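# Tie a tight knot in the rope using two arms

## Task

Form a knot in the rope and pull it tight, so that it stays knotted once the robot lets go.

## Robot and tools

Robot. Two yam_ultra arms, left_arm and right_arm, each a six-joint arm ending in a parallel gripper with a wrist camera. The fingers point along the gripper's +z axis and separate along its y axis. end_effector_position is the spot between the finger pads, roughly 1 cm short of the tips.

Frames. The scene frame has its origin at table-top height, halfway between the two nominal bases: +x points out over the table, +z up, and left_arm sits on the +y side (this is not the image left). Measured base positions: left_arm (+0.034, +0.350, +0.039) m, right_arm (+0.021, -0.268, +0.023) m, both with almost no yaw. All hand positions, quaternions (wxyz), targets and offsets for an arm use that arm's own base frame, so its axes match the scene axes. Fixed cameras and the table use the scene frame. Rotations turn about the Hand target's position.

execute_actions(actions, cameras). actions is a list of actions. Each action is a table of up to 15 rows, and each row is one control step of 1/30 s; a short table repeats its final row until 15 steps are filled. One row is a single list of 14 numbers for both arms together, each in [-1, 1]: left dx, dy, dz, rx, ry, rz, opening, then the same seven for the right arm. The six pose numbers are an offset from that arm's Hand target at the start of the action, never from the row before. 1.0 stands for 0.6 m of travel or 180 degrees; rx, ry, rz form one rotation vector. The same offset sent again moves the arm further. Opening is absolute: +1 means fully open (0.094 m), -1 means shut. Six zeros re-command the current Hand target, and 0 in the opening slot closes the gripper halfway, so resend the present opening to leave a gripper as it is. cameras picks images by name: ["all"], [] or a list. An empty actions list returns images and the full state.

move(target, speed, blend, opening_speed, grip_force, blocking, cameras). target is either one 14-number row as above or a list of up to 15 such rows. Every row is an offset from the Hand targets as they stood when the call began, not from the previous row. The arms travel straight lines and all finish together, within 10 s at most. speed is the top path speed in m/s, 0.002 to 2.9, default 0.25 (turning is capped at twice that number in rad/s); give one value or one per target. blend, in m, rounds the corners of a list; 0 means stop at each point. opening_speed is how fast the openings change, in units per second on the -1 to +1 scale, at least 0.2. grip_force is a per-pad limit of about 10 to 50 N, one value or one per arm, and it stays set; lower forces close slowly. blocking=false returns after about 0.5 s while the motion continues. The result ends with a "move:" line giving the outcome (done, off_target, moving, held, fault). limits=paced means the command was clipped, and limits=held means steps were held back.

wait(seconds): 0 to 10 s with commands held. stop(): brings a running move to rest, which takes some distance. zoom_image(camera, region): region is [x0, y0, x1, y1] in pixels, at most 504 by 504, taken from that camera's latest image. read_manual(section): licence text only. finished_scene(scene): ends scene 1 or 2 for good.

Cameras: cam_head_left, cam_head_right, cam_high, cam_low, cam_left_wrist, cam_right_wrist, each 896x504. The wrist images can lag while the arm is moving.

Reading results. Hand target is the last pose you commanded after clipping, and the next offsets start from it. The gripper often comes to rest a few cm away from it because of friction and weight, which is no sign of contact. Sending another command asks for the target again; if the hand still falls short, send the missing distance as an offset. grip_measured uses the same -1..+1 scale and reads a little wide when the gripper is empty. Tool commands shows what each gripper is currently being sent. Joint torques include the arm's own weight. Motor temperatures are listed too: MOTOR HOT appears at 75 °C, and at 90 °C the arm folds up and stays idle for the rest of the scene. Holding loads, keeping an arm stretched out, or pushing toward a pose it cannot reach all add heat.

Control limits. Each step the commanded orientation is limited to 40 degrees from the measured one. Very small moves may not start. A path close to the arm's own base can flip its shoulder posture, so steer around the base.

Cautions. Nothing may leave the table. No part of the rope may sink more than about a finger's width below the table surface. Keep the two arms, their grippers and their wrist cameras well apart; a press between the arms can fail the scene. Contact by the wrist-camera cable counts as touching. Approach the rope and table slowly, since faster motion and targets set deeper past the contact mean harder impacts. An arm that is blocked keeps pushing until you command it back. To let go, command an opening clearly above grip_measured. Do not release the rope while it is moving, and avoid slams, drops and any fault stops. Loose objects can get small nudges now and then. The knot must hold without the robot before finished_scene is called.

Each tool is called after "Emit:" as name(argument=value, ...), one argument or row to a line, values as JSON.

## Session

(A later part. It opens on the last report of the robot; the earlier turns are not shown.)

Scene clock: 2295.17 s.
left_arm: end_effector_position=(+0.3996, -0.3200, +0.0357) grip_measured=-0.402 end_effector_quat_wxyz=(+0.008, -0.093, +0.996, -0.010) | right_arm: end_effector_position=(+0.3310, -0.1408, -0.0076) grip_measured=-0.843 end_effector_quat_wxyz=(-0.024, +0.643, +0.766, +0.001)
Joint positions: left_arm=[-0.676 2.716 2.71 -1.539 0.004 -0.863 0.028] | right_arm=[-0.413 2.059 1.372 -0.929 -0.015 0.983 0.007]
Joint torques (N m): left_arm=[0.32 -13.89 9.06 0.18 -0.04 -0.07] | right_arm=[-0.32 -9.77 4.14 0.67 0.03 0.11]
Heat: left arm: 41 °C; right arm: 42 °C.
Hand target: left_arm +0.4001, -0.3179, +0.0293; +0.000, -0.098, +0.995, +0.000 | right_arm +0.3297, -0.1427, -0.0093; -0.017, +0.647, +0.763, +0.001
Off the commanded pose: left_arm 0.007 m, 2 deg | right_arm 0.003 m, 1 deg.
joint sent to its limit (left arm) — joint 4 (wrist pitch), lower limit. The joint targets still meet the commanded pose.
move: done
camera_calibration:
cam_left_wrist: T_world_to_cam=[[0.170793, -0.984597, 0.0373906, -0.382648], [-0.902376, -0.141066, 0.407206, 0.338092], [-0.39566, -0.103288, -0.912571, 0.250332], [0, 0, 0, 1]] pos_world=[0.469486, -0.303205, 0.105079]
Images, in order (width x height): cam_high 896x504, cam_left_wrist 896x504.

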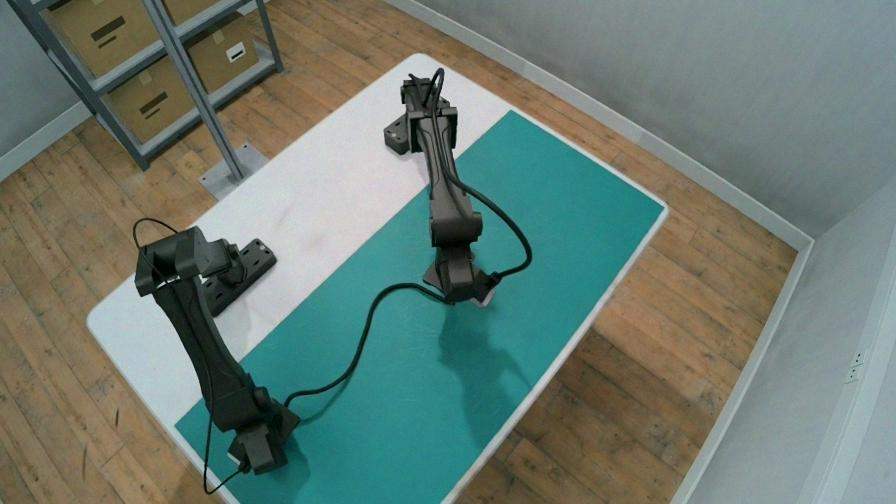

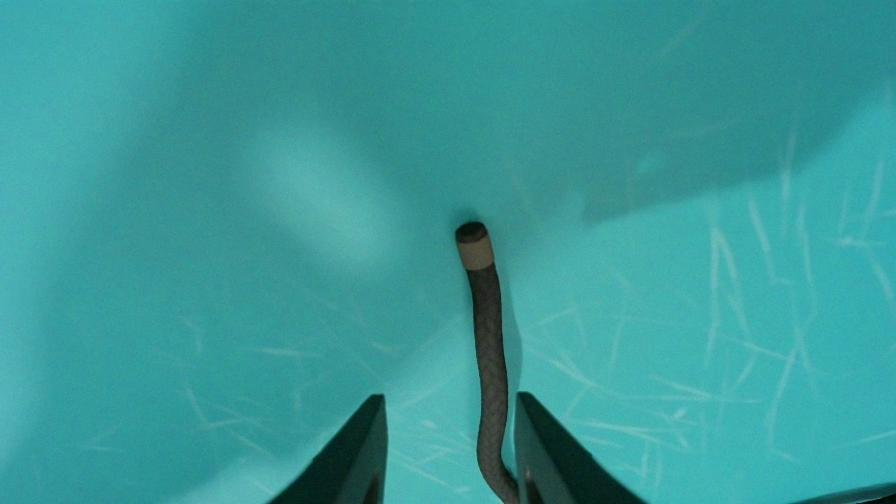

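Emit:
move(
  target=[
    [-0.016,-0.025,-0.05,0,0,0.03,-0.4,0,0,0,0,0,0,-0.95],
    [-0.016,-0.025,-0.1105,0,0,0.03,-0.95,0,0,0,0,0,0,-0.95],
    [-0.012,-0.04,-0.08,0,0,-0.16,-0.95,0,0,0,0,0,0,-0.95],
    [-0.008,-0.0417,-0.1105,0,0,-0.163,-0.5,0,0,0,0,0,0,-0.95],
    [-0.008,-0.0417,0.1,0,0,-0.163,-0.5,0,0,0,0,0,0,-0.95],
  ],
  speed=[0.12,0.12,0.12,0.12,0.2],
  blend=[0.01,0,0,0,0],
  cameras=["cam_left_wrist","cam_high"],
)

Scene clock: 2312.57 s.
left_arm: end_effector_position=(+0.3981, -0.3492, +0.0854) grip_measured=-0.502 end_effector_quat_wxyz=(+0.066, +0.156, +0.984, -0.048) | right_arm: end_effector_position=(+0.3310, -0.1408, -0.0076) grip_measured=-0.843 end_effector_quat_wxyz=(-0.024, +0.643, +0.766, +0.001)
Joint positions: left_arm=[-0.718 2.66 2.793 -1.54 0.012 -0.405 0.023] | right_arm=[-0.413 2.059 1.372 -0.929 -0.015 0.983 0.007]
Joint torques (N m): left_arm=[0.23 -17.58 5.27 0.44 -0.12 0.05] | right_arm=[-0.32 -9.77 4.14 0.67 0.04 0.11]
Heat: left arm: 43 °C; right arm: 42 °C.
Hand target: left_arm +0.3952, -0.3430, +0.0894; +0.000, +0.157, +0.988, +0.000 | right_arm +0.3297, -0.1427, -0.0093; -0.017, +0.647, +0.763, +0.001
Off the commanded pose: left_arm 0.008 m, 9 deg | right_arm 0.003 m, 1 deg.
joint sent to its limit (left arm) — joint 4 (wrist pitch), lower limit. The joint targets are off in orientation, not in position.
move: off_target (left_arm); target 2's new opening was sent with left_arm's hand 0.020 m and 1 deg from that target; target 4's new opening was sent with left_arm's hand 0.021 m and 1 deg from that target
camera_calibration:
cam_left_wrist: T_world_to_cam=[[-0.328638, -0.940323, 0.08826, -0.202996], [-0.897296, 0.340023, 0.281506, 0.489069], [-0.294717, 0.0133181, -0.955492, 0.296308], [0, 0, 0, 1]] pos_world=[0.459454, -0.361122, 0.163361]
Images, in order (width x height): cam_high 896x504, cam_left_wrist 896x504.

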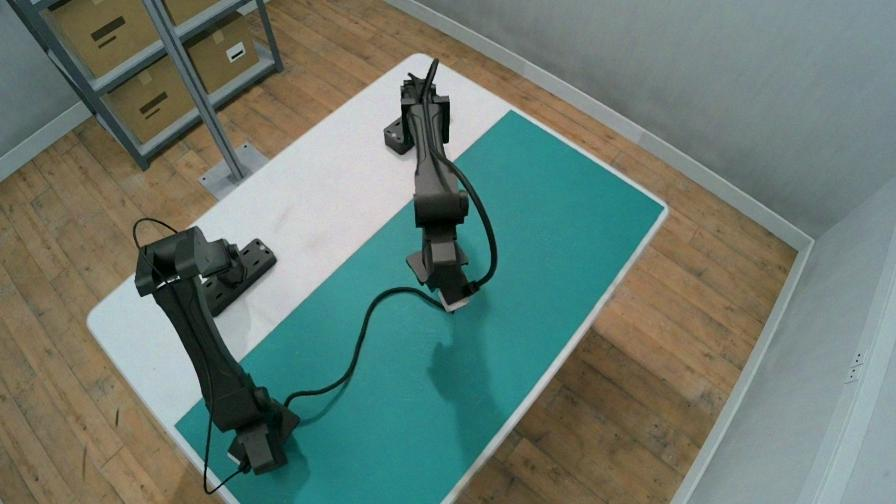

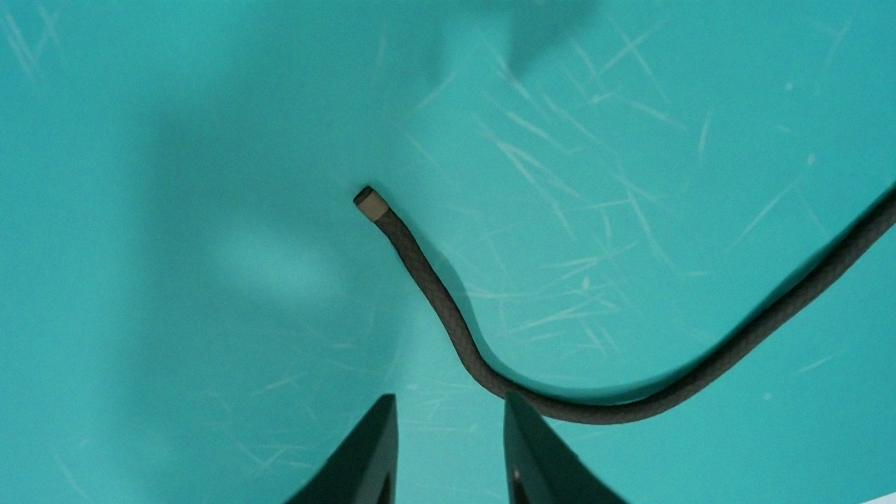

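Emit:
move(
  target=[
    [-0.05,0.25,0.09,0,0,-0.1,-0.5,0.01,0.05,0.12,0,0,0.05,-0.95],
    [-0.177,0.619,0.09,0,0,-0.244,-0.5,0.127,0.24,0.115,0,0,0.378,-0.95],
    [-0.177,0.619,0.09,0,0,-0.244,-0.5,0.177,0.44,0.115,0,0,0.767,-0.95],
  ],
  speed=0.3,
  blend=[0.05,0.05,0],
)

Emit:
move(
  target=[
    [0,0,0,0,0,0,-0.5,-0.1,0.108,0,0,0,0.306,-0.95],
    [0,0,0,0,0,0,-0.5,-0.305,0.217,-0.05,0,0,0.417,-0.95],
    [0,0,0,0,0,0,-0.5,-0.305,0.217,-0.137,0,0,0.417,-0.95],
  ],
  speed=[0.3,0.25,0.12],
  blend=[0.04,0.01,0],
  cameras=["cam_right_wrist","cam_high","cam_low"],
)

Scene clock: 2375.07 s.
left_arm: end_effector_position=(+0.2914, +0.0282, +0.1421) grip_measured=-0.502 end_effector_quat_wxyz=(-0.009, +0.514, +0.858, -0.003) | right_arm: end_effector_position=(+0.4341, +0.1194, +0.0663) grip_measured=-0.843 end_effector_quat_wxyz=(+0.003, -0.476, +0.879, -0.017)
Joint positions: left_arm=[0.09 1.668 1.472 -1.393 -0.005 1.169 0.023] | right_arm=[0.278 2.294 2.055 -1.318 0.031 -0.714 0.007]
Joint torques (N m): left_arm=[0.44 -10.25 5.01 0.42 0.03 0.1] | right_arm=[0.28 -8.73 8.83 0.35 0.04 -0.02]
Motor temperatures (°C): left_arm=[29 51 35 31 31 31 29] | right_arm=[30 43 39 31 30 31 33]
Heat: left arm: 51 °C; right arm: 43 °C.
Hand target: left_arm +0.2890, +0.0285, +0.1434; +0.000, +0.515, +0.857, +0.000 | right_arm +0.4358, +0.1213, +0.0596; -0.007, -0.481, +0.877, -0.015
Off the commanded pose: left_arm 0.003 m, 1 deg | right_arm 0.007 m, 1 deg.
move: done

Scene clock: 2378.20 s.
left_arm: end_effector_position=(+0.2914, +0.0282, +0.1421) grip_measured=-0.502 end_effector_quat_wxyz=(-0.009, +0.514, +0.858, -0.003) | right_arm: end_effector_position=(+0.2535, +0.2517, -0.0085) grip_measured=-0.843 end_effector_quat_wxyz=(-0.006, +0.915, -0.404, +0.020)
Joint positions: left_arm=[0.09 1.668 1.472 -1.393 -0.005 1.169 0.023] | right_arm=[0.796 1.991 1.266 -0.819 0.034 -1.515 0.007]
Joint torques (N m): left_arm=[0.44 -10.22 5 0.42 0.03 0.09] | right_arm=[-0.17 -6.65 4.38 0.97 -0.05 0]
Heat: left arm: 50 °C; right arm: 43 °C.
Hand target: left_arm +0.2890, +0.0285, +0.1434; +0.000, +0.515, +0.857, +0.000 | right_arm +0.2529, +0.2514, -0.0226; -0.004, +0.915, -0.403, +0.016
Off the commanded pose: left_arm 0.003 m, 1 deg | right_arm 0.014 m, 1 deg.
move: off_target (right_arm)
camera_calibration:
cam_right_wrist: T_world_to_cam=[[0.735988, 0.676327, 0.0300557, -0.355598], [0.609403, -0.681191, 0.405717, 0.0615403], [0.294871, -0.280287, -0.913504, 0.0734147], [0, 0, 0, 1]] pos_world=[0.202565, 0.302999, 0.0527844]
Images, in order (width x height): cam_high 896x504, cam_low 896x504, cam_right_wrist 896x504.

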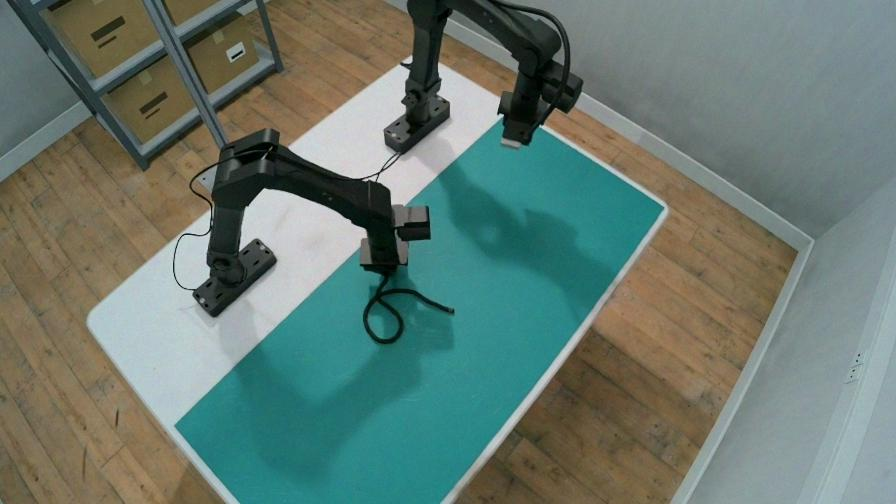

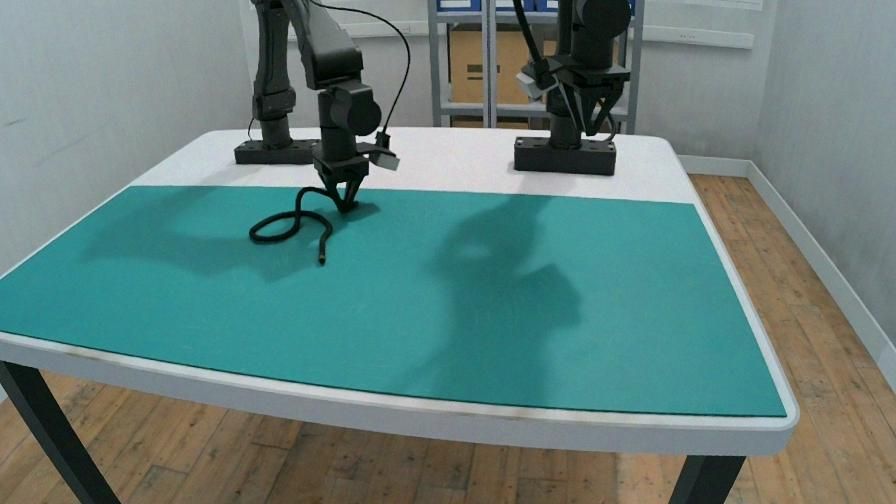

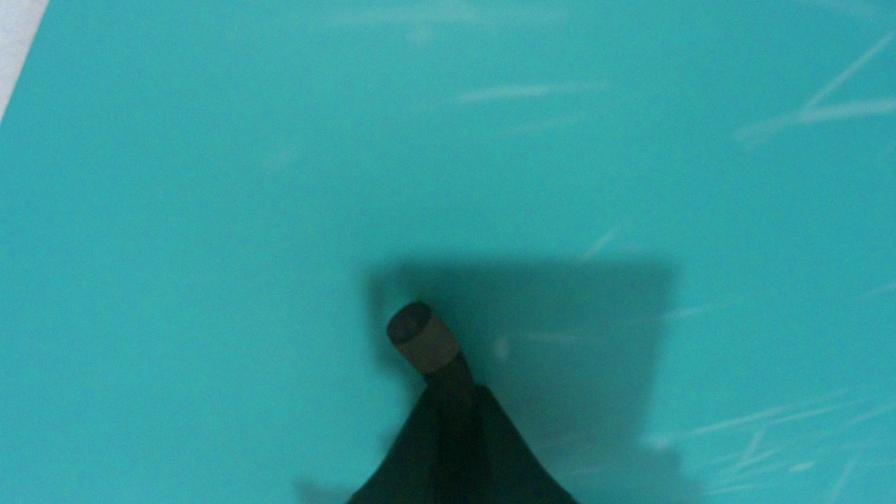

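Emit:
zoom_image(
  camera="cam_high",
  region=[320, 250, 500, 360],
)

Scaled by 2.800.

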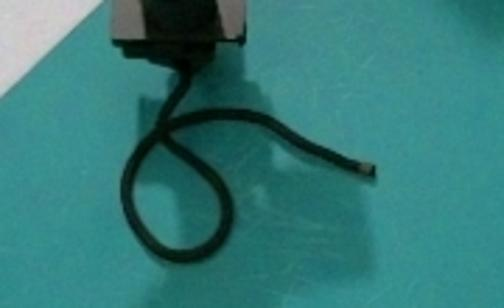

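Emit:
move(
  target=[
    [0,0,0,0,0,0,-0.5,0,0,0,0,0,0,-0.4],
    [0,0,0,0,0,0,-0.5,0,0,0.17,0,0,0,-0.4],
    [0,0,0,0,0,0,-0.5,0,0,0.18,0,0,-0.99,-0.4],
  ],
  speed=[0.12,0.2,0.6],
  cameras=["cam_right_wrist","cam_high"],
)

Scene clock: 2428.50 s.
left_arm: end_effector_position=(+0.2914, +0.0282, +0.1421) grip_measured=-0.502 end_effector_quat_wxyz=(-0.009, +0.514, +0.858, -0.003) | right_arm: end_effector_position=(+0.2481, +0.2509, +0.0858) grip_measured=-0.403 end_effector_quat_wxyz=(-0.016, +0.382, +0.924, +0.001)
Joint positions: left_arm=[0.09 1.668 1.472 -1.393 -0.005 1.169 0.023] | right_arm=[0.772 1.902 1.534 -1.215 -0.031 1.556 0.028]
Joint torques (N m): left_arm=[0.44 -10.22 5.01 0.42 0.03 0.1] | right_arm=[-0.49 -6.71 8.5 0.3 0.02 0.1]
Motor temperatures (°C): left_arm=[29 46 34 31 31 31 29] | right_arm=[30 42 39 31 30 31 32]
Heat: left arm: 46 °C; right arm: 42 °C.
Hand target: left_arm +0.2890, +0.0285, +0.1434; +0.000, +0.515, +0.857, +0.000 | right_arm +0.2529, +0.2515, +0.0854; -0.016, +0.388, +0.921, -0.004
Off the commanded pose: left_arm 0.003 m, 1 deg | right_arm 0.005 m, 1 deg.
move: done
camera_calibration:
cam_right_wrist: T_world_to_cam=[[-0.703621, -0.710446, 0.0135439, 0.352686], [-0.645978, 0.64748, 0.404329, 0.00428764], [-0.296023, 0.275745, -0.914513, 0.168154], [0, 0, 0, 1]] pos_world=[0.300705, 0.201421, 0.147269]
Images, in order (width x height): cam_high 896x504, cam_right_wrist 896x504.

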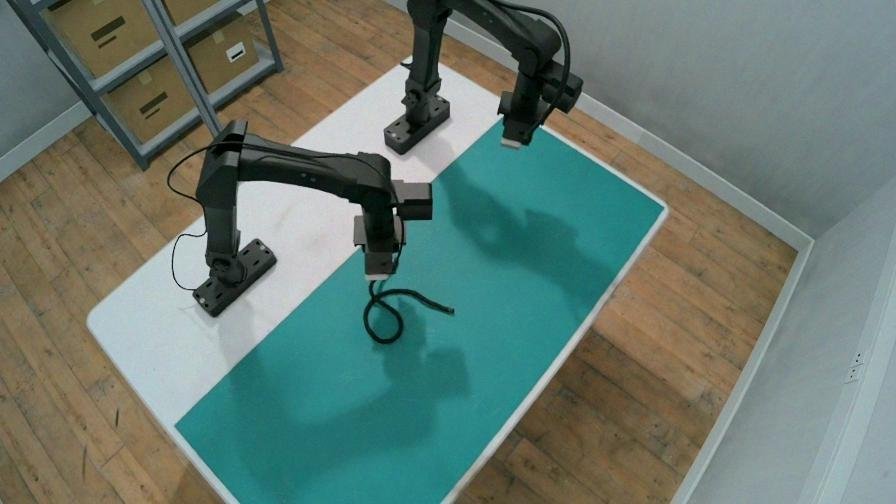

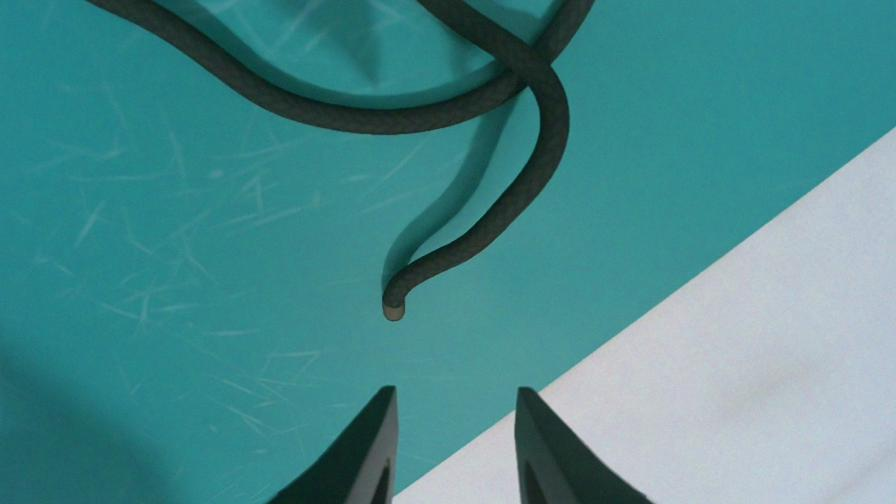

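Emit:
move(
  target=[
    [0,0,0,0,0,0,-0.5,-0.007,-0.0215,-0.1,0,0,-0.128,-0.4],
    [0,0,0,0,0,0,-0.5,-0.007,-0.0215,-0.181,0,0,-0.128,-0.4],
    [0,0,0,0,0,0,-0.5,-0.007,-0.0215,-0.181,0,0,-0.128,-0.95],
  ],
  speed=[0.2,0.12,0.12],
  blend=[0.02,0,0],
)

Scene clock: 2448.07 s.
left_arm: end_effector_position=(+0.2914, +0.0282, +0.1421) grip_measured=-0.502 end_effector_quat_wxyz=(-0.009, +0.514, +0.858, -0.003) | right_arm: end_effector_position=(+0.2527, +0.2439, -0.0086) grip_measured=-0.851 end_effector_quat_wxyz=(-0.011, +0.560, +0.828, +0.014)
Joint positions: left_arm=[0.09 1.668 1.472 -1.393 -0.005 1.169 0.023] | right_arm=[0.75 1.974 1.24 -0.814 -0.029 1.939 0.007]
Joint torques (N m): left_arm=[0.46 -10.24 5.03 0.42 0.03 0.09] | right_arm=[-0.39 -6.27 4.33 0.75 -0.05 0.1]
Heat: left arm: 45 °C; right arm: 41 °C.
Hand target: left_arm +0.2890, +0.0285, +0.1434; +0.000, +0.515, +0.857, +0.000 | right_arm +0.2487, +0.2386, -0.0231; -0.017, +0.564, +0.825, -0.001
Off the commanded pose: left_arm 0.003 m, 1 deg | right_arm 0.016 m, 2 deg.
move: off_target (right_arm); target 3's new opening was sent with right_arm's hand 0.015 m and 1 deg from that target

Emit:
move(
  target=[
    [0,0,0,0,0,0,-0.5,0.02,-0.02,0.12,0,0,0.02,-0.95],
    [0,0,0,0,0,0,-0.5,0.186,-0.114,0.155,0,0,0.217,-0.95],
    [0,0,0,0,0,0,-0.5,0.175,0.019,0.122,0,0,0.383,-0.95],
    [0,0,0,0,0,0,-0.5,0.06,0.044,0.088,0,0,0.494,-0.95],
    [0,0,0,0,0,0,-0.5,0.06,0.044,0,0,0,0.494,-0.95],
  ],
  speed=[0.25,0.25,0.25,0.25,0.12],
  blend=[0.03,0.03,0.03,0.01,0],
  cameras=["cam_right_wrist","cam_high"],
)

Emit:
zoom_image(
  camera="cam_high",
  region=[320, 240, 500, 350],
)

Scene clock: 2464.70 s.
left_arm: end_effector_position=(+0.2914, +0.0282, +0.1421) grip_measured=-0.502 end_effector_quat_wxyz=(-0.009, +0.514, +0.858, -0.003) | right_arm: end_effector_position=(+0.2823, +0.2643, -0.0073) grip_measured=-0.851 end_effector_quat_wxyz=(-0.015, -0.172, +0.985, -0.009)
Joint positions: left_arm=[0.09 1.668 1.472 -1.393 -0.005 1.169 0.023] | right_arm=[0.75 2.143 1.506 -0.968 -0.001 0.403 0.007]
Joint torques (N m): left_arm=[0.44 -10.22 5.01 0.42 0.03 0.09] | right_arm=[0.09 -7.69 4.51 0.95 0.08 0]
Heat: left arm: 45 °C; right arm: 41 °C.
Hand target: left_arm +0.2890, +0.0285, +0.1434; +0.000, +0.515, +0.857, +0.000 | right_arm +0.2847, +0.2650, -0.0232; -0.012, -0.175, +0.984, -0.012
Off the commanded pose: left_arm 0.003 m, 1 deg | right_arm 0.016 m, 1 deg.
move: off_target (right_arm)
camera_calibration:
cam_right_wrist: T_world_to_cam=[[0.342434, -0.939426, 0.0147284, 0.15278], [-0.860852, -0.307436, 0.405484, 0.368431], [-0.376394, -0.151531, -0.913983, 0.224967], [0, 0, 0, 1]] pos_world=[0.349524, 0.290884, 0.0539726]
Images, in order (width x height): cam_high 896x504, cam_right_wrist 896x504.

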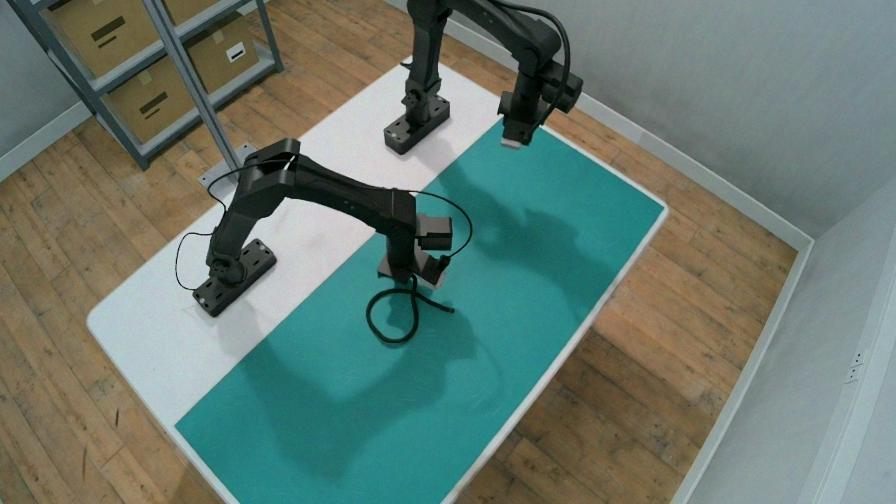

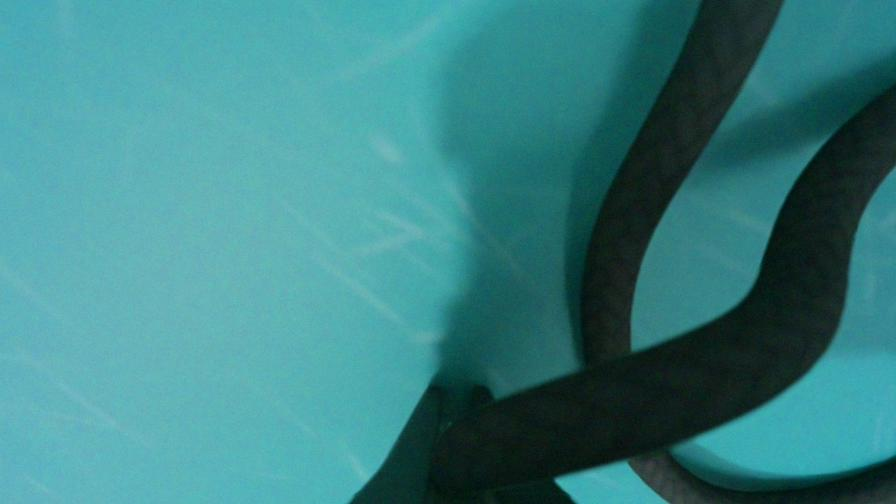

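Scaled by 2.800.

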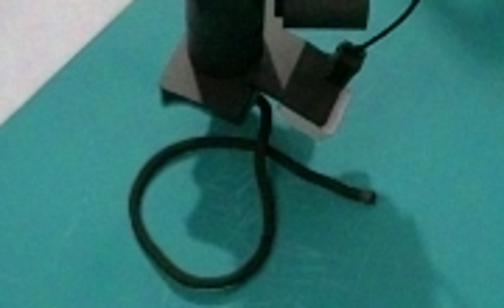

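Emit:
move(
  target=[
    [0,0,0,0,0,0,-0.5,-0.038,-0.037,0.03,0,0,0.22,-0.95],
    [0,0,0,0,0,0,-0.5,-0.038,-0.037,0,0,0,0.22,-0.95],
  ],
  speed=0.12,
  blend=[0.01,0],
)

Emit:
move(
  target=[
    [0,0,0,0,0,0,-0.5,0,0,0,0,0,0,-0.4],
    [0,0,0,0,0,0,-0.5,0,0,0.2,0,0,0,-0.4],
    [0,0,0,0,0,0,-0.5,-0.03,-0.3,0.3,0,0,-0.6,-0.4],
  ],
  speed=[0.12,0.2,0.35],
  cameras=["cam_right_wrist","cam_high"],
)

Emit:
zoom_image(
  camera="cam_high",
  region=[320, 240, 500, 350],
)

Scene clock: 2484.57 s.
left_arm: end_effector_position=(+0.2914, +0.0282, +0.1421) grip_measured=-0.502 end_effector_quat_wxyz=(-0.009, +0.514, +0.858, -0.003) | right_arm: end_effector_position=(+0.2731, +0.2508, -0.0087) grip_measured=-0.851 end_effector_quat_wxyz=(+0.012, -0.491, +0.871, -0.007)
Joint positions: left_arm=[0.09 1.668 1.472 -1.393 -0.005 1.169 0.023] | right_arm=[0.75 2.042 1.342 -0.85 0.019 -0.278 0.007]
Joint torques (N m): left_arm=[0.44 -10.22 5.04 0.42 0.03 0.09] | right_arm=[0.64 -8.03 2.84 0.7 0.08 -0.06]
Heat: left arm: 45 °C; right arm: 42 °C.
Hand target: left_arm +0.2890, +0.0285, +0.1434; +0.000, +0.515, +0.857, +0.000 | right_arm +0.2618, +0.2428, -0.0231; -0.007, -0.498, +0.867, -0.015
Off the commanded pose: left_arm 0.003 m, 1 deg | right_arm 0.020 m, 3 deg.
move: off_target (right_arm); blend cut to 0.009 m at target 1

Scene clock: 2490.03 s.
left_arm: end_effector_position=(+0.2914, +0.0282, +0.1421) grip_measured=-0.502 end_effector_quat_wxyz=(-0.009, +0.514, +0.858, -0.003) | right_arm: end_effector_position=(+0.2535, +0.0672, +0.1563) grip_measured=-0.403 end_effector_quat_wxyz=(-0.010, +0.402, +0.916, +0.002)
Joint positions: left_arm=[0.09 1.668 1.472 -1.393 -0.005 1.169 0.023] | right_arm=[0.245 1.552 1.408 -1.441 -0.015 1.073 0.028]
Joint torques (N m): left_arm=[0.43 -10.24 5.03 0.42 0.03 0.1] | right_arm=[-0.51 -7.09 4.74 0.25 -0.01 0.09]
Heat: left arm: 45 °C; right arm: 42 °C.
Hand target: left_arm +0.2890, +0.0285, +0.1434; +0.000, +0.515, +0.857, +0.000 | right_arm +0.2438, +0.0628, +0.1568; -0.016, +0.408, +0.913, -0.004
Off the commanded pose: left_arm 0.003 m, 1 deg | right_arm 0.011 m, 1 deg.
move: off_target (right_arm)
camera_calibration:
cam_right_wrist: T_world_to_cam=[[-0.734202, -0.67889, 0.00745816, 0.231502], [-0.621701, 0.676687, 0.394441, 0.0916721], [-0.272829, 0.284962, -0.918891, 0.279057], [0, 0, 0, 1]] pos_world=[0.303096, 0.0156102, 0.218537]
Images, in order (width x height): cam_high 896x504, cam_right_wrist 896x504.

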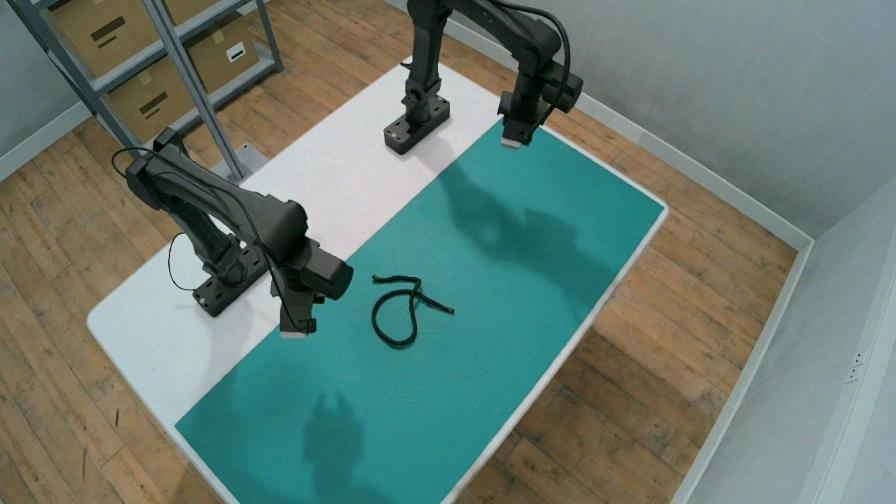

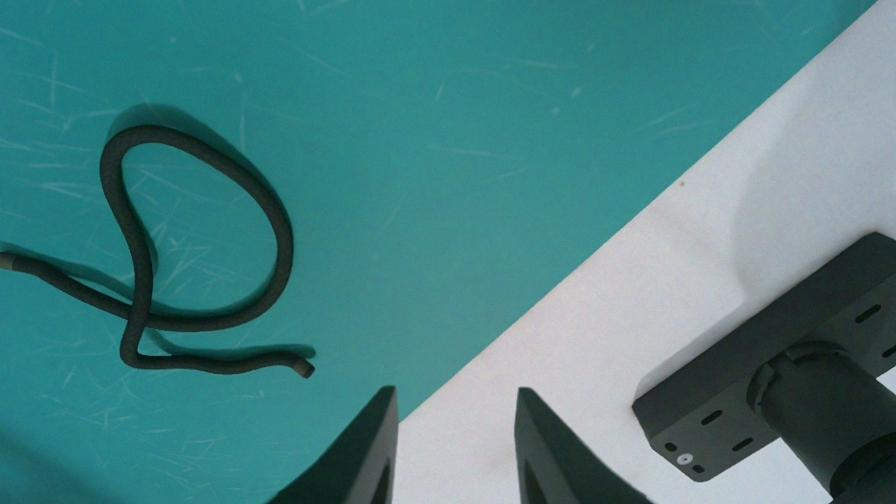

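Scaled by 2.800.

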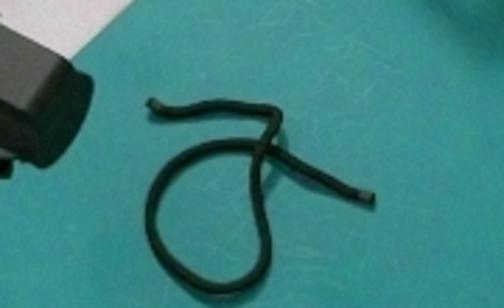

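Emit:
move(
  target=[
    [0,0,0,0,0,0,-0.5,0.0837,0.167,-0.14,0,0,0.761,-0.4],
  ],
  speed=0.3,
  cameras=["cam_right_wrist","cam_high"],
)

Scene clock: 2527.83 s.
left_arm: end_effector_position=(+0.2914, +0.0282, +0.1421) grip_measured=-0.502 end_effector_quat_wxyz=(-0.009, +0.514, +0.858, -0.003) | right_arm: end_effector_position=(+0.2939, +0.1600, +0.0803) grip_measured=-0.403 end_effector_quat_wxyz=(-0.003, +0.694, -0.719, +0.018)
Joint positions: left_arm=[0.09 1.668 1.472 -1.393 -0.005 1.169 0.023] | right_arm=[0.514 1.81 1.393 -1.138 0.034 -1.022 0.028]
Joint torques (N m): left_arm=[0.43 -10.24 5.01 0.43 0.03 0.09] | right_arm=[0.55 -5.98 6.2 0.64 0.01 -0.05]
Heat: left arm: 44 °C; right arm: 42 °C.
Hand target: left_arm +0.2890, +0.0285, +0.1434; +0.000, +0.515, +0.857, +0.000 | right_arm +0.2941, +0.1630, +0.0729; +0.002, +0.699, -0.715, +0.017
Off the commanded pose: left_arm 0.003 m, 1 deg | right_arm 0.008 m, 1 deg.
move: done
camera_calibration:
cam_right_wrist: T_world_to_cam=[[0.998936, -0.0319202, 0.0332953, -0.290082], [-0.0424882, -0.917737, 0.39491, 0.168822], [0.0179508, -0.395904, -0.918116, 0.217149], [0, 0, 0, 1]] pos_world=[0.293048, 0.231644, 0.142357]
Images, in order (width x height): cam_high 896x504, cam_right_wrist 896x504.

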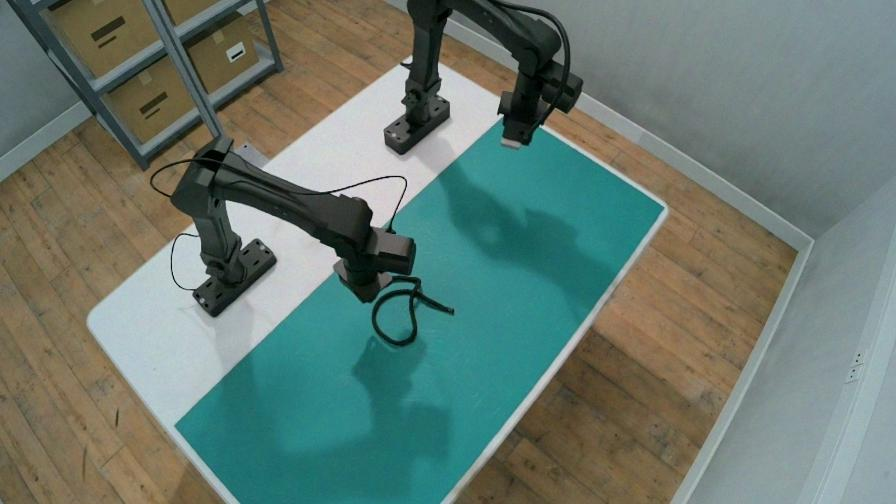

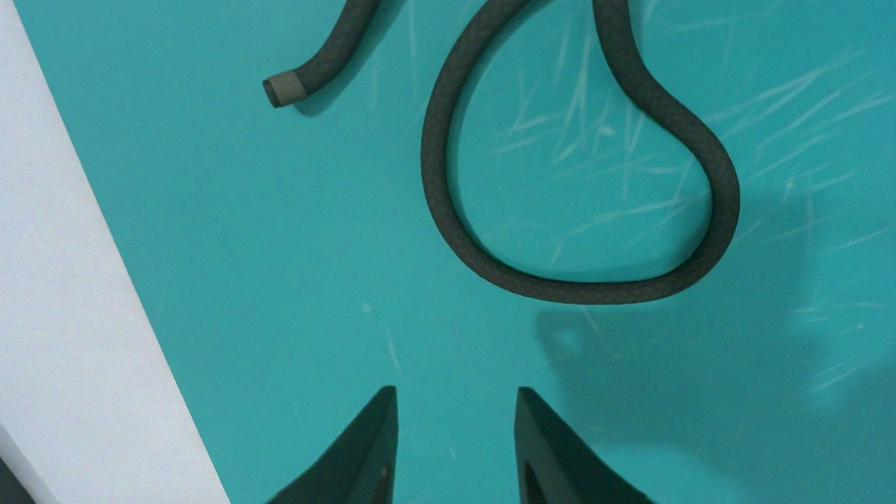

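Emit:
move(
  target=[
    [0,0,0,0,0,0,-0.5,-0.007,0.0217,-0.05,0,0,0.03,-0.4],
    [0,0,0,0,0,0,-0.5,-0.007,0.0217,-0.158,0,0,0.03,-0.4],
    [0,0,0,0,0,0,-0.5,-0.007,0.0217,-0.158,0,0,0.03,-0.95],
    [0,0,0,0,0,0,-0.5,-0.015,0.03,-0.03,0,0,0.03,-0.95],
    [0,0,0,0,0,0,-0.5,-0.177,0.137,-0.04,0,0,-0.11,-0.95],
    [0,0,0,0,0,0,-0.5,-0.177,0.137,-0.14,0,0,-0.11,-0.95],
  ],
  speed=[0.2,0.12,0.12,0.15,0.15,0.1],
  blend=[0.01,0,0,0.02,0.01,0],
  cameras=["cam_right_wrist","cam_high","cam_low"],
)

Emit:
zoom_image(
  camera="cam_high",
  region=[320, 240, 500, 350],
)

Scene clock: 2548.47 s.
left_arm: end_effector_position=(+0.2914, +0.0282, +0.1421) grip_measured=-0.502 end_effector_quat_wxyz=(-0.009, +0.514, +0.858, -0.003) | right_arm: end_effector_position=(+0.1921, +0.2470, -0.0019) grip_measured=-0.864 end_effector_quat_wxyz=(+0.004, -0.566, +0.824, -0.015)
Joint positions: left_arm=[0.09 1.668 1.472 -1.393 -0.005 1.169 0.023] | right_arm=[0.924 1.854 1.102 -0.821 0.03 -0.28 0.006]
Joint torques (N m): left_arm=[0.44 -10.25 5.03 0.42 0.03 0.09] | right_arm=[0.39 -6 4.57 0.67 -0.02 0.1]
Heat: left arm: 44 °C; right arm: 42 °C.
Hand target: left_arm +0.2890, +0.0285, +0.1434; +0.000, +0.515, +0.857, +0.000 | right_arm +0.1879, +0.2453, -0.0111; -0.005, -0.566, +0.824, -0.016
Off the commanded pose: left_arm 0.003 m, 1 deg | right_arm 0.010 m, 1 deg.
move: done; target 3's new opening was sent with right_arm's hand 0.013 m and 1 deg from that target
camera_calibration:
cam_right_wrist: T_world_to_cam=[[0.934151, -0.355582, 0.0303822, -0.0905448], [-0.339191, -0.858162, 0.385366, 0.319027], [-0.110956, -0.370296, -0.922263, 0.196386], [0, 0, 0, 1]] pos_world=[0.214584, 0.314301, 0.0609285]
Images, in order (width x height): cam_high 896x504, cam_low 896x504, cam_right_wrist 896x504.

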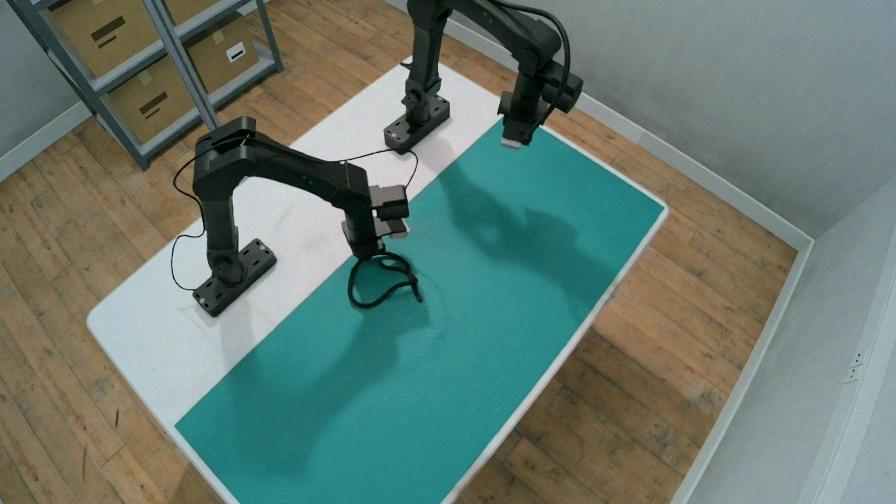

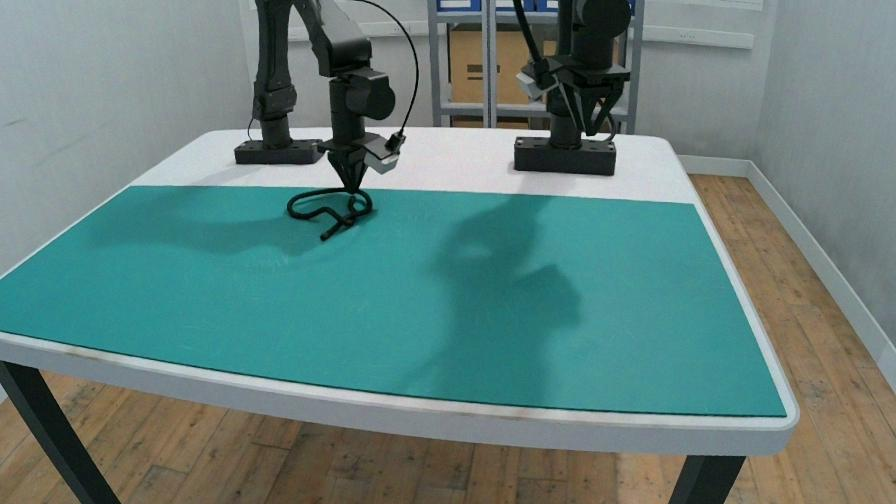

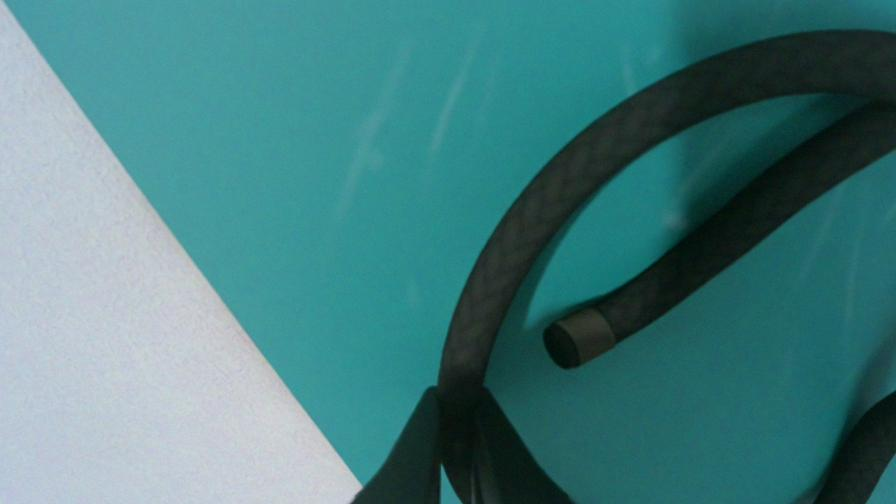

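Scaled by 2.800.

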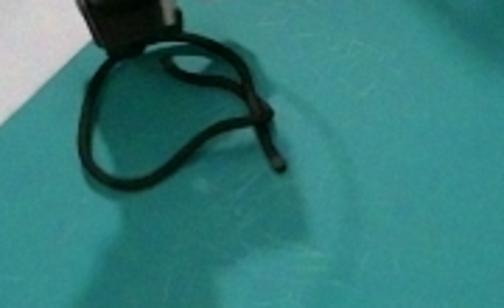

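Emit:
move(
  target=[
    [0,0,0,0,0,0,-0.5,0,0,0,0,0,0,-0.5],
    [0,0,0,0,0,0,-0.5,0,0,0.16,0,0,0,-0.5],
  ],
  speed=[0.1,0.15],
  cameras=["cam_right_wrist","cam_high"],
)

Emit:
zoom_image(
  camera="cam_high",
  region=[320, 240, 500, 350],
)

Scene clock: 2561.53 s.
left_arm: end_effector_position=(+0.2914, +0.0282, +0.1421) grip_measured=-0.502 end_effector_quat_wxyz=(-0.009, +0.514, +0.858, -0.003) | right_arm: end_effector_position=(+0.1869, +0.2401, +0.0734) grip_measured=-0.503 end_effector_quat_wxyz=(-0.019, -0.566, +0.824, -0.022)
Joint positions: left_arm=[0.09 1.668 1.472 -1.393 -0.005 1.169 0.023] | right_arm=[0.924 1.763 1.307 -1.164 0.03 -0.279 0.023]
Joint torques (N m): left_arm=[0.46 -10.24 5.03 0.42 0.02 0.09] | right_arm=[0.38 -8.43 8.03 0.2 -0.02 0.09]
Heat: left arm: 44 °C; right arm: 41 °C.
Hand target: left_arm +0.2890, +0.0285, +0.1434; +0.000, +0.515, +0.857, +0.000 | right_arm +0.1879, +0.2452, +0.0849; -0.005, -0.566, +0.824, -0.016
Off the commanded pose: left_arm 0.003 m, 1 deg | right_arm 0.013 m, 2 deg.
move: off_target (right_arm)
camera_calibration:
cam_right_wrist: T_world_to_cam=[[0.934557, -0.3554, 0.0171345, -0.0895946], [-0.328201, -0.842434, 0.427305, 0.273417], [-0.137429, -0.404964, -0.903945, 0.274612], [0, 0, 0, 1]] pos_world=[0.211207, 0.309702, 0.132937]
Images, in order (width x height): cam_high 896x504, cam_right_wrist 896x504.

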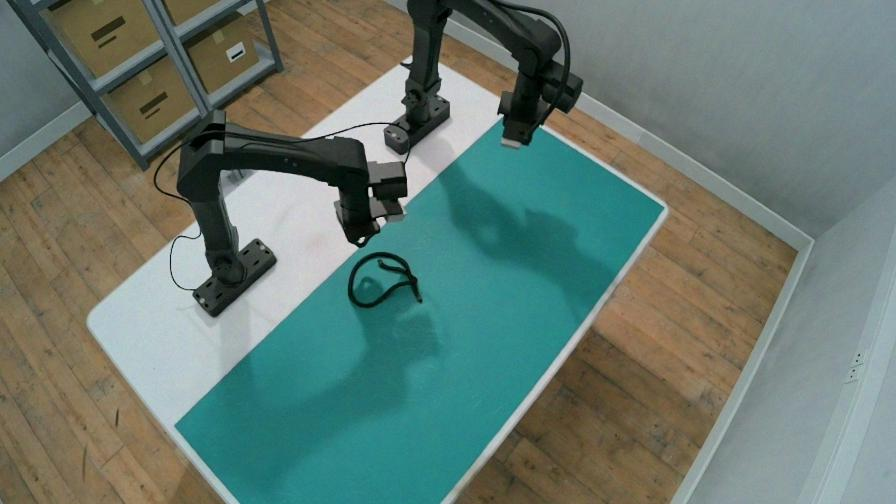

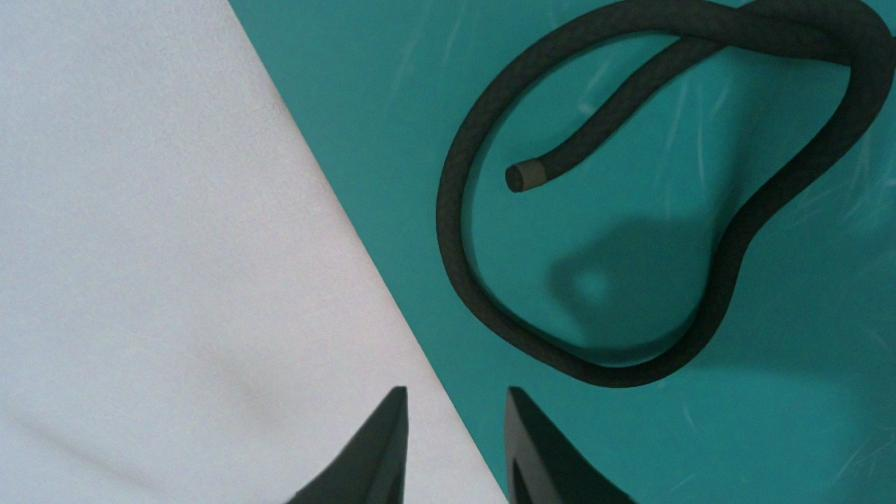

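Scaled by 2.800.

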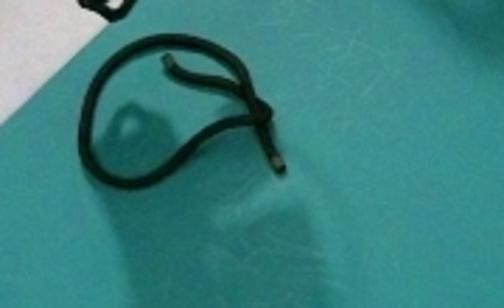

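Emit:
move(
  target=[
    [0,0,0,0,0,0,-0.5,0.08,0.028,-0.02,0,0,-0.311,-0.5],
    [0,0,0,0,0,0,-0.5,0.08,0.028,-0.175,0,0,-0.311,-0.5],
    [0,0,0,0,0,0,-0.5,0.08,0.028,-0.175,0,0,-0.311,-0.95],
    [0,0,0,0,0,0,-0.5,0.075,0.022,-0.03,0,0,-0.311,-0.95],
  ],
  speed=[0.25,0.1,0.1,0.1],
  cameras=["cam_right_wrist","cam_high","cam_low"],
)

Emit:
zoom_image(
  camera="cam_high",
  region=[320, 240, 500, 350],
)

Scene clock: 2580.97 s.
left_arm: end_effector_position=(+0.2914, +0.0282, +0.1421) grip_measured=-0.502 end_effector_quat_wxyz=(-0.009, +0.514, +0.858, -0.003) | right_arm: end_effector_position=(+0.2261, +0.2559, +0.0517) grip_measured=-0.863 end_effector_quat_wxyz=(-0.028, -0.120, +0.992, -0.023)
Joint positions: left_arm=[0.09 1.668 1.472 -1.393 -0.005 1.169 0.023] | right_arm=[0.843 1.941 1.447 -1.149 -0.002 0.603 0.006]
Joint torques (N m): left_arm=[0.44 -10.21 5.03 0.42 0.03 0.09] | right_arm=[-0.62 -10.37 8.16 0.15 0.02 0.1]
Heat: left arm: 44 °C; right arm: 41 °C.
Hand target: left_arm +0.2890, +0.0285, +0.1434; +0.000, +0.515, +0.857, +0.000 | right_arm +0.2329, +0.2584, +0.0669; -0.012, -0.113, +0.993, -0.011
Off the commanded pose: left_arm 0.003 m, 1 deg | right_arm 0.017 m, 2 deg.
move: off_target (right_arm); target 3's new opening was sent with right_arm's hand 0.013 m and 1 deg from that target
camera_calibration:
cam_right_wrist: T_world_to_cam=[[0.241854, -0.969468, 0.0404751, 0.192355], [-0.879634, -0.201454, 0.430884, 0.269331], [-0.409574, -0.139814, -0.901499, 0.260345], [0, 0, 0, 1]] pos_world=[0.297021, 0.27714, 0.110865]
Images, in order (width x height): cam_high 896x504, cam_low 896x504, cam_right_wrist 896x504.

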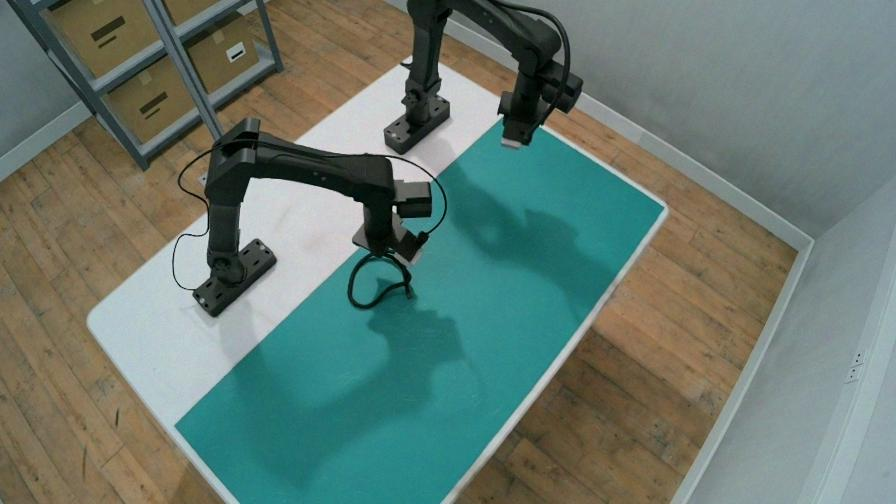

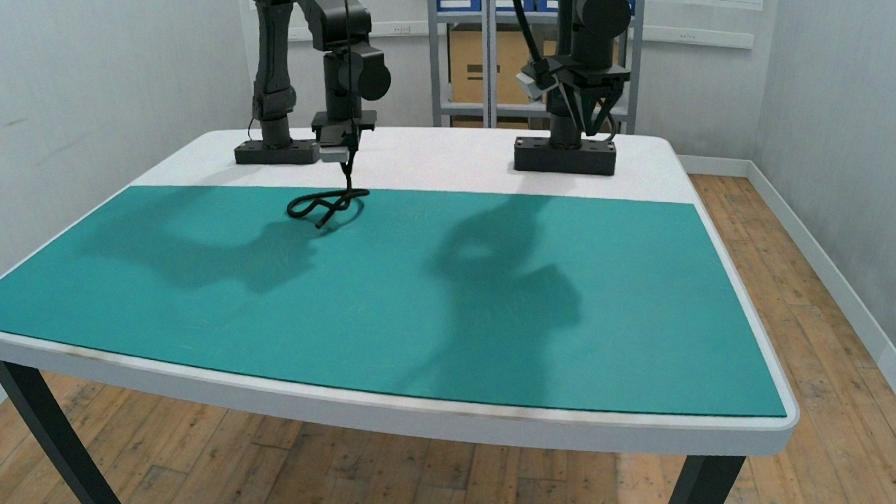

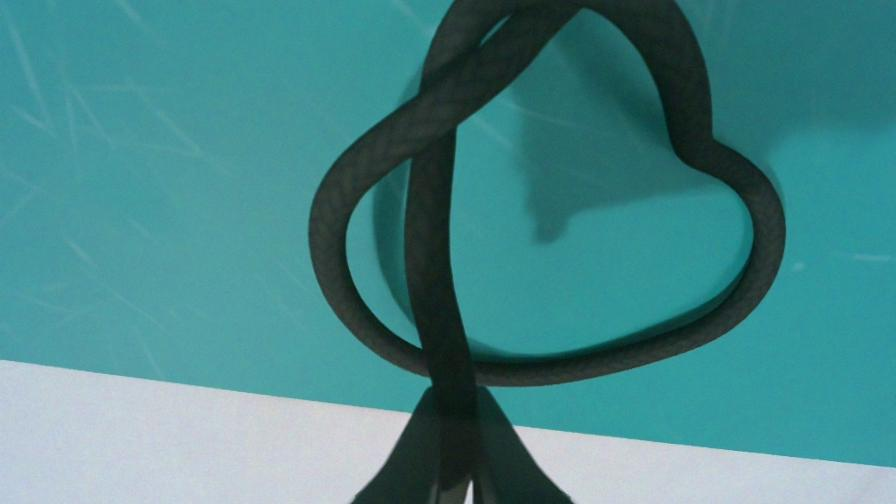

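Scaled by 2.800.

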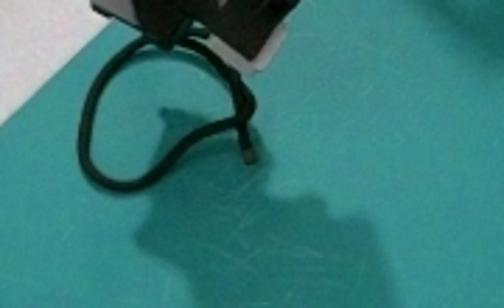

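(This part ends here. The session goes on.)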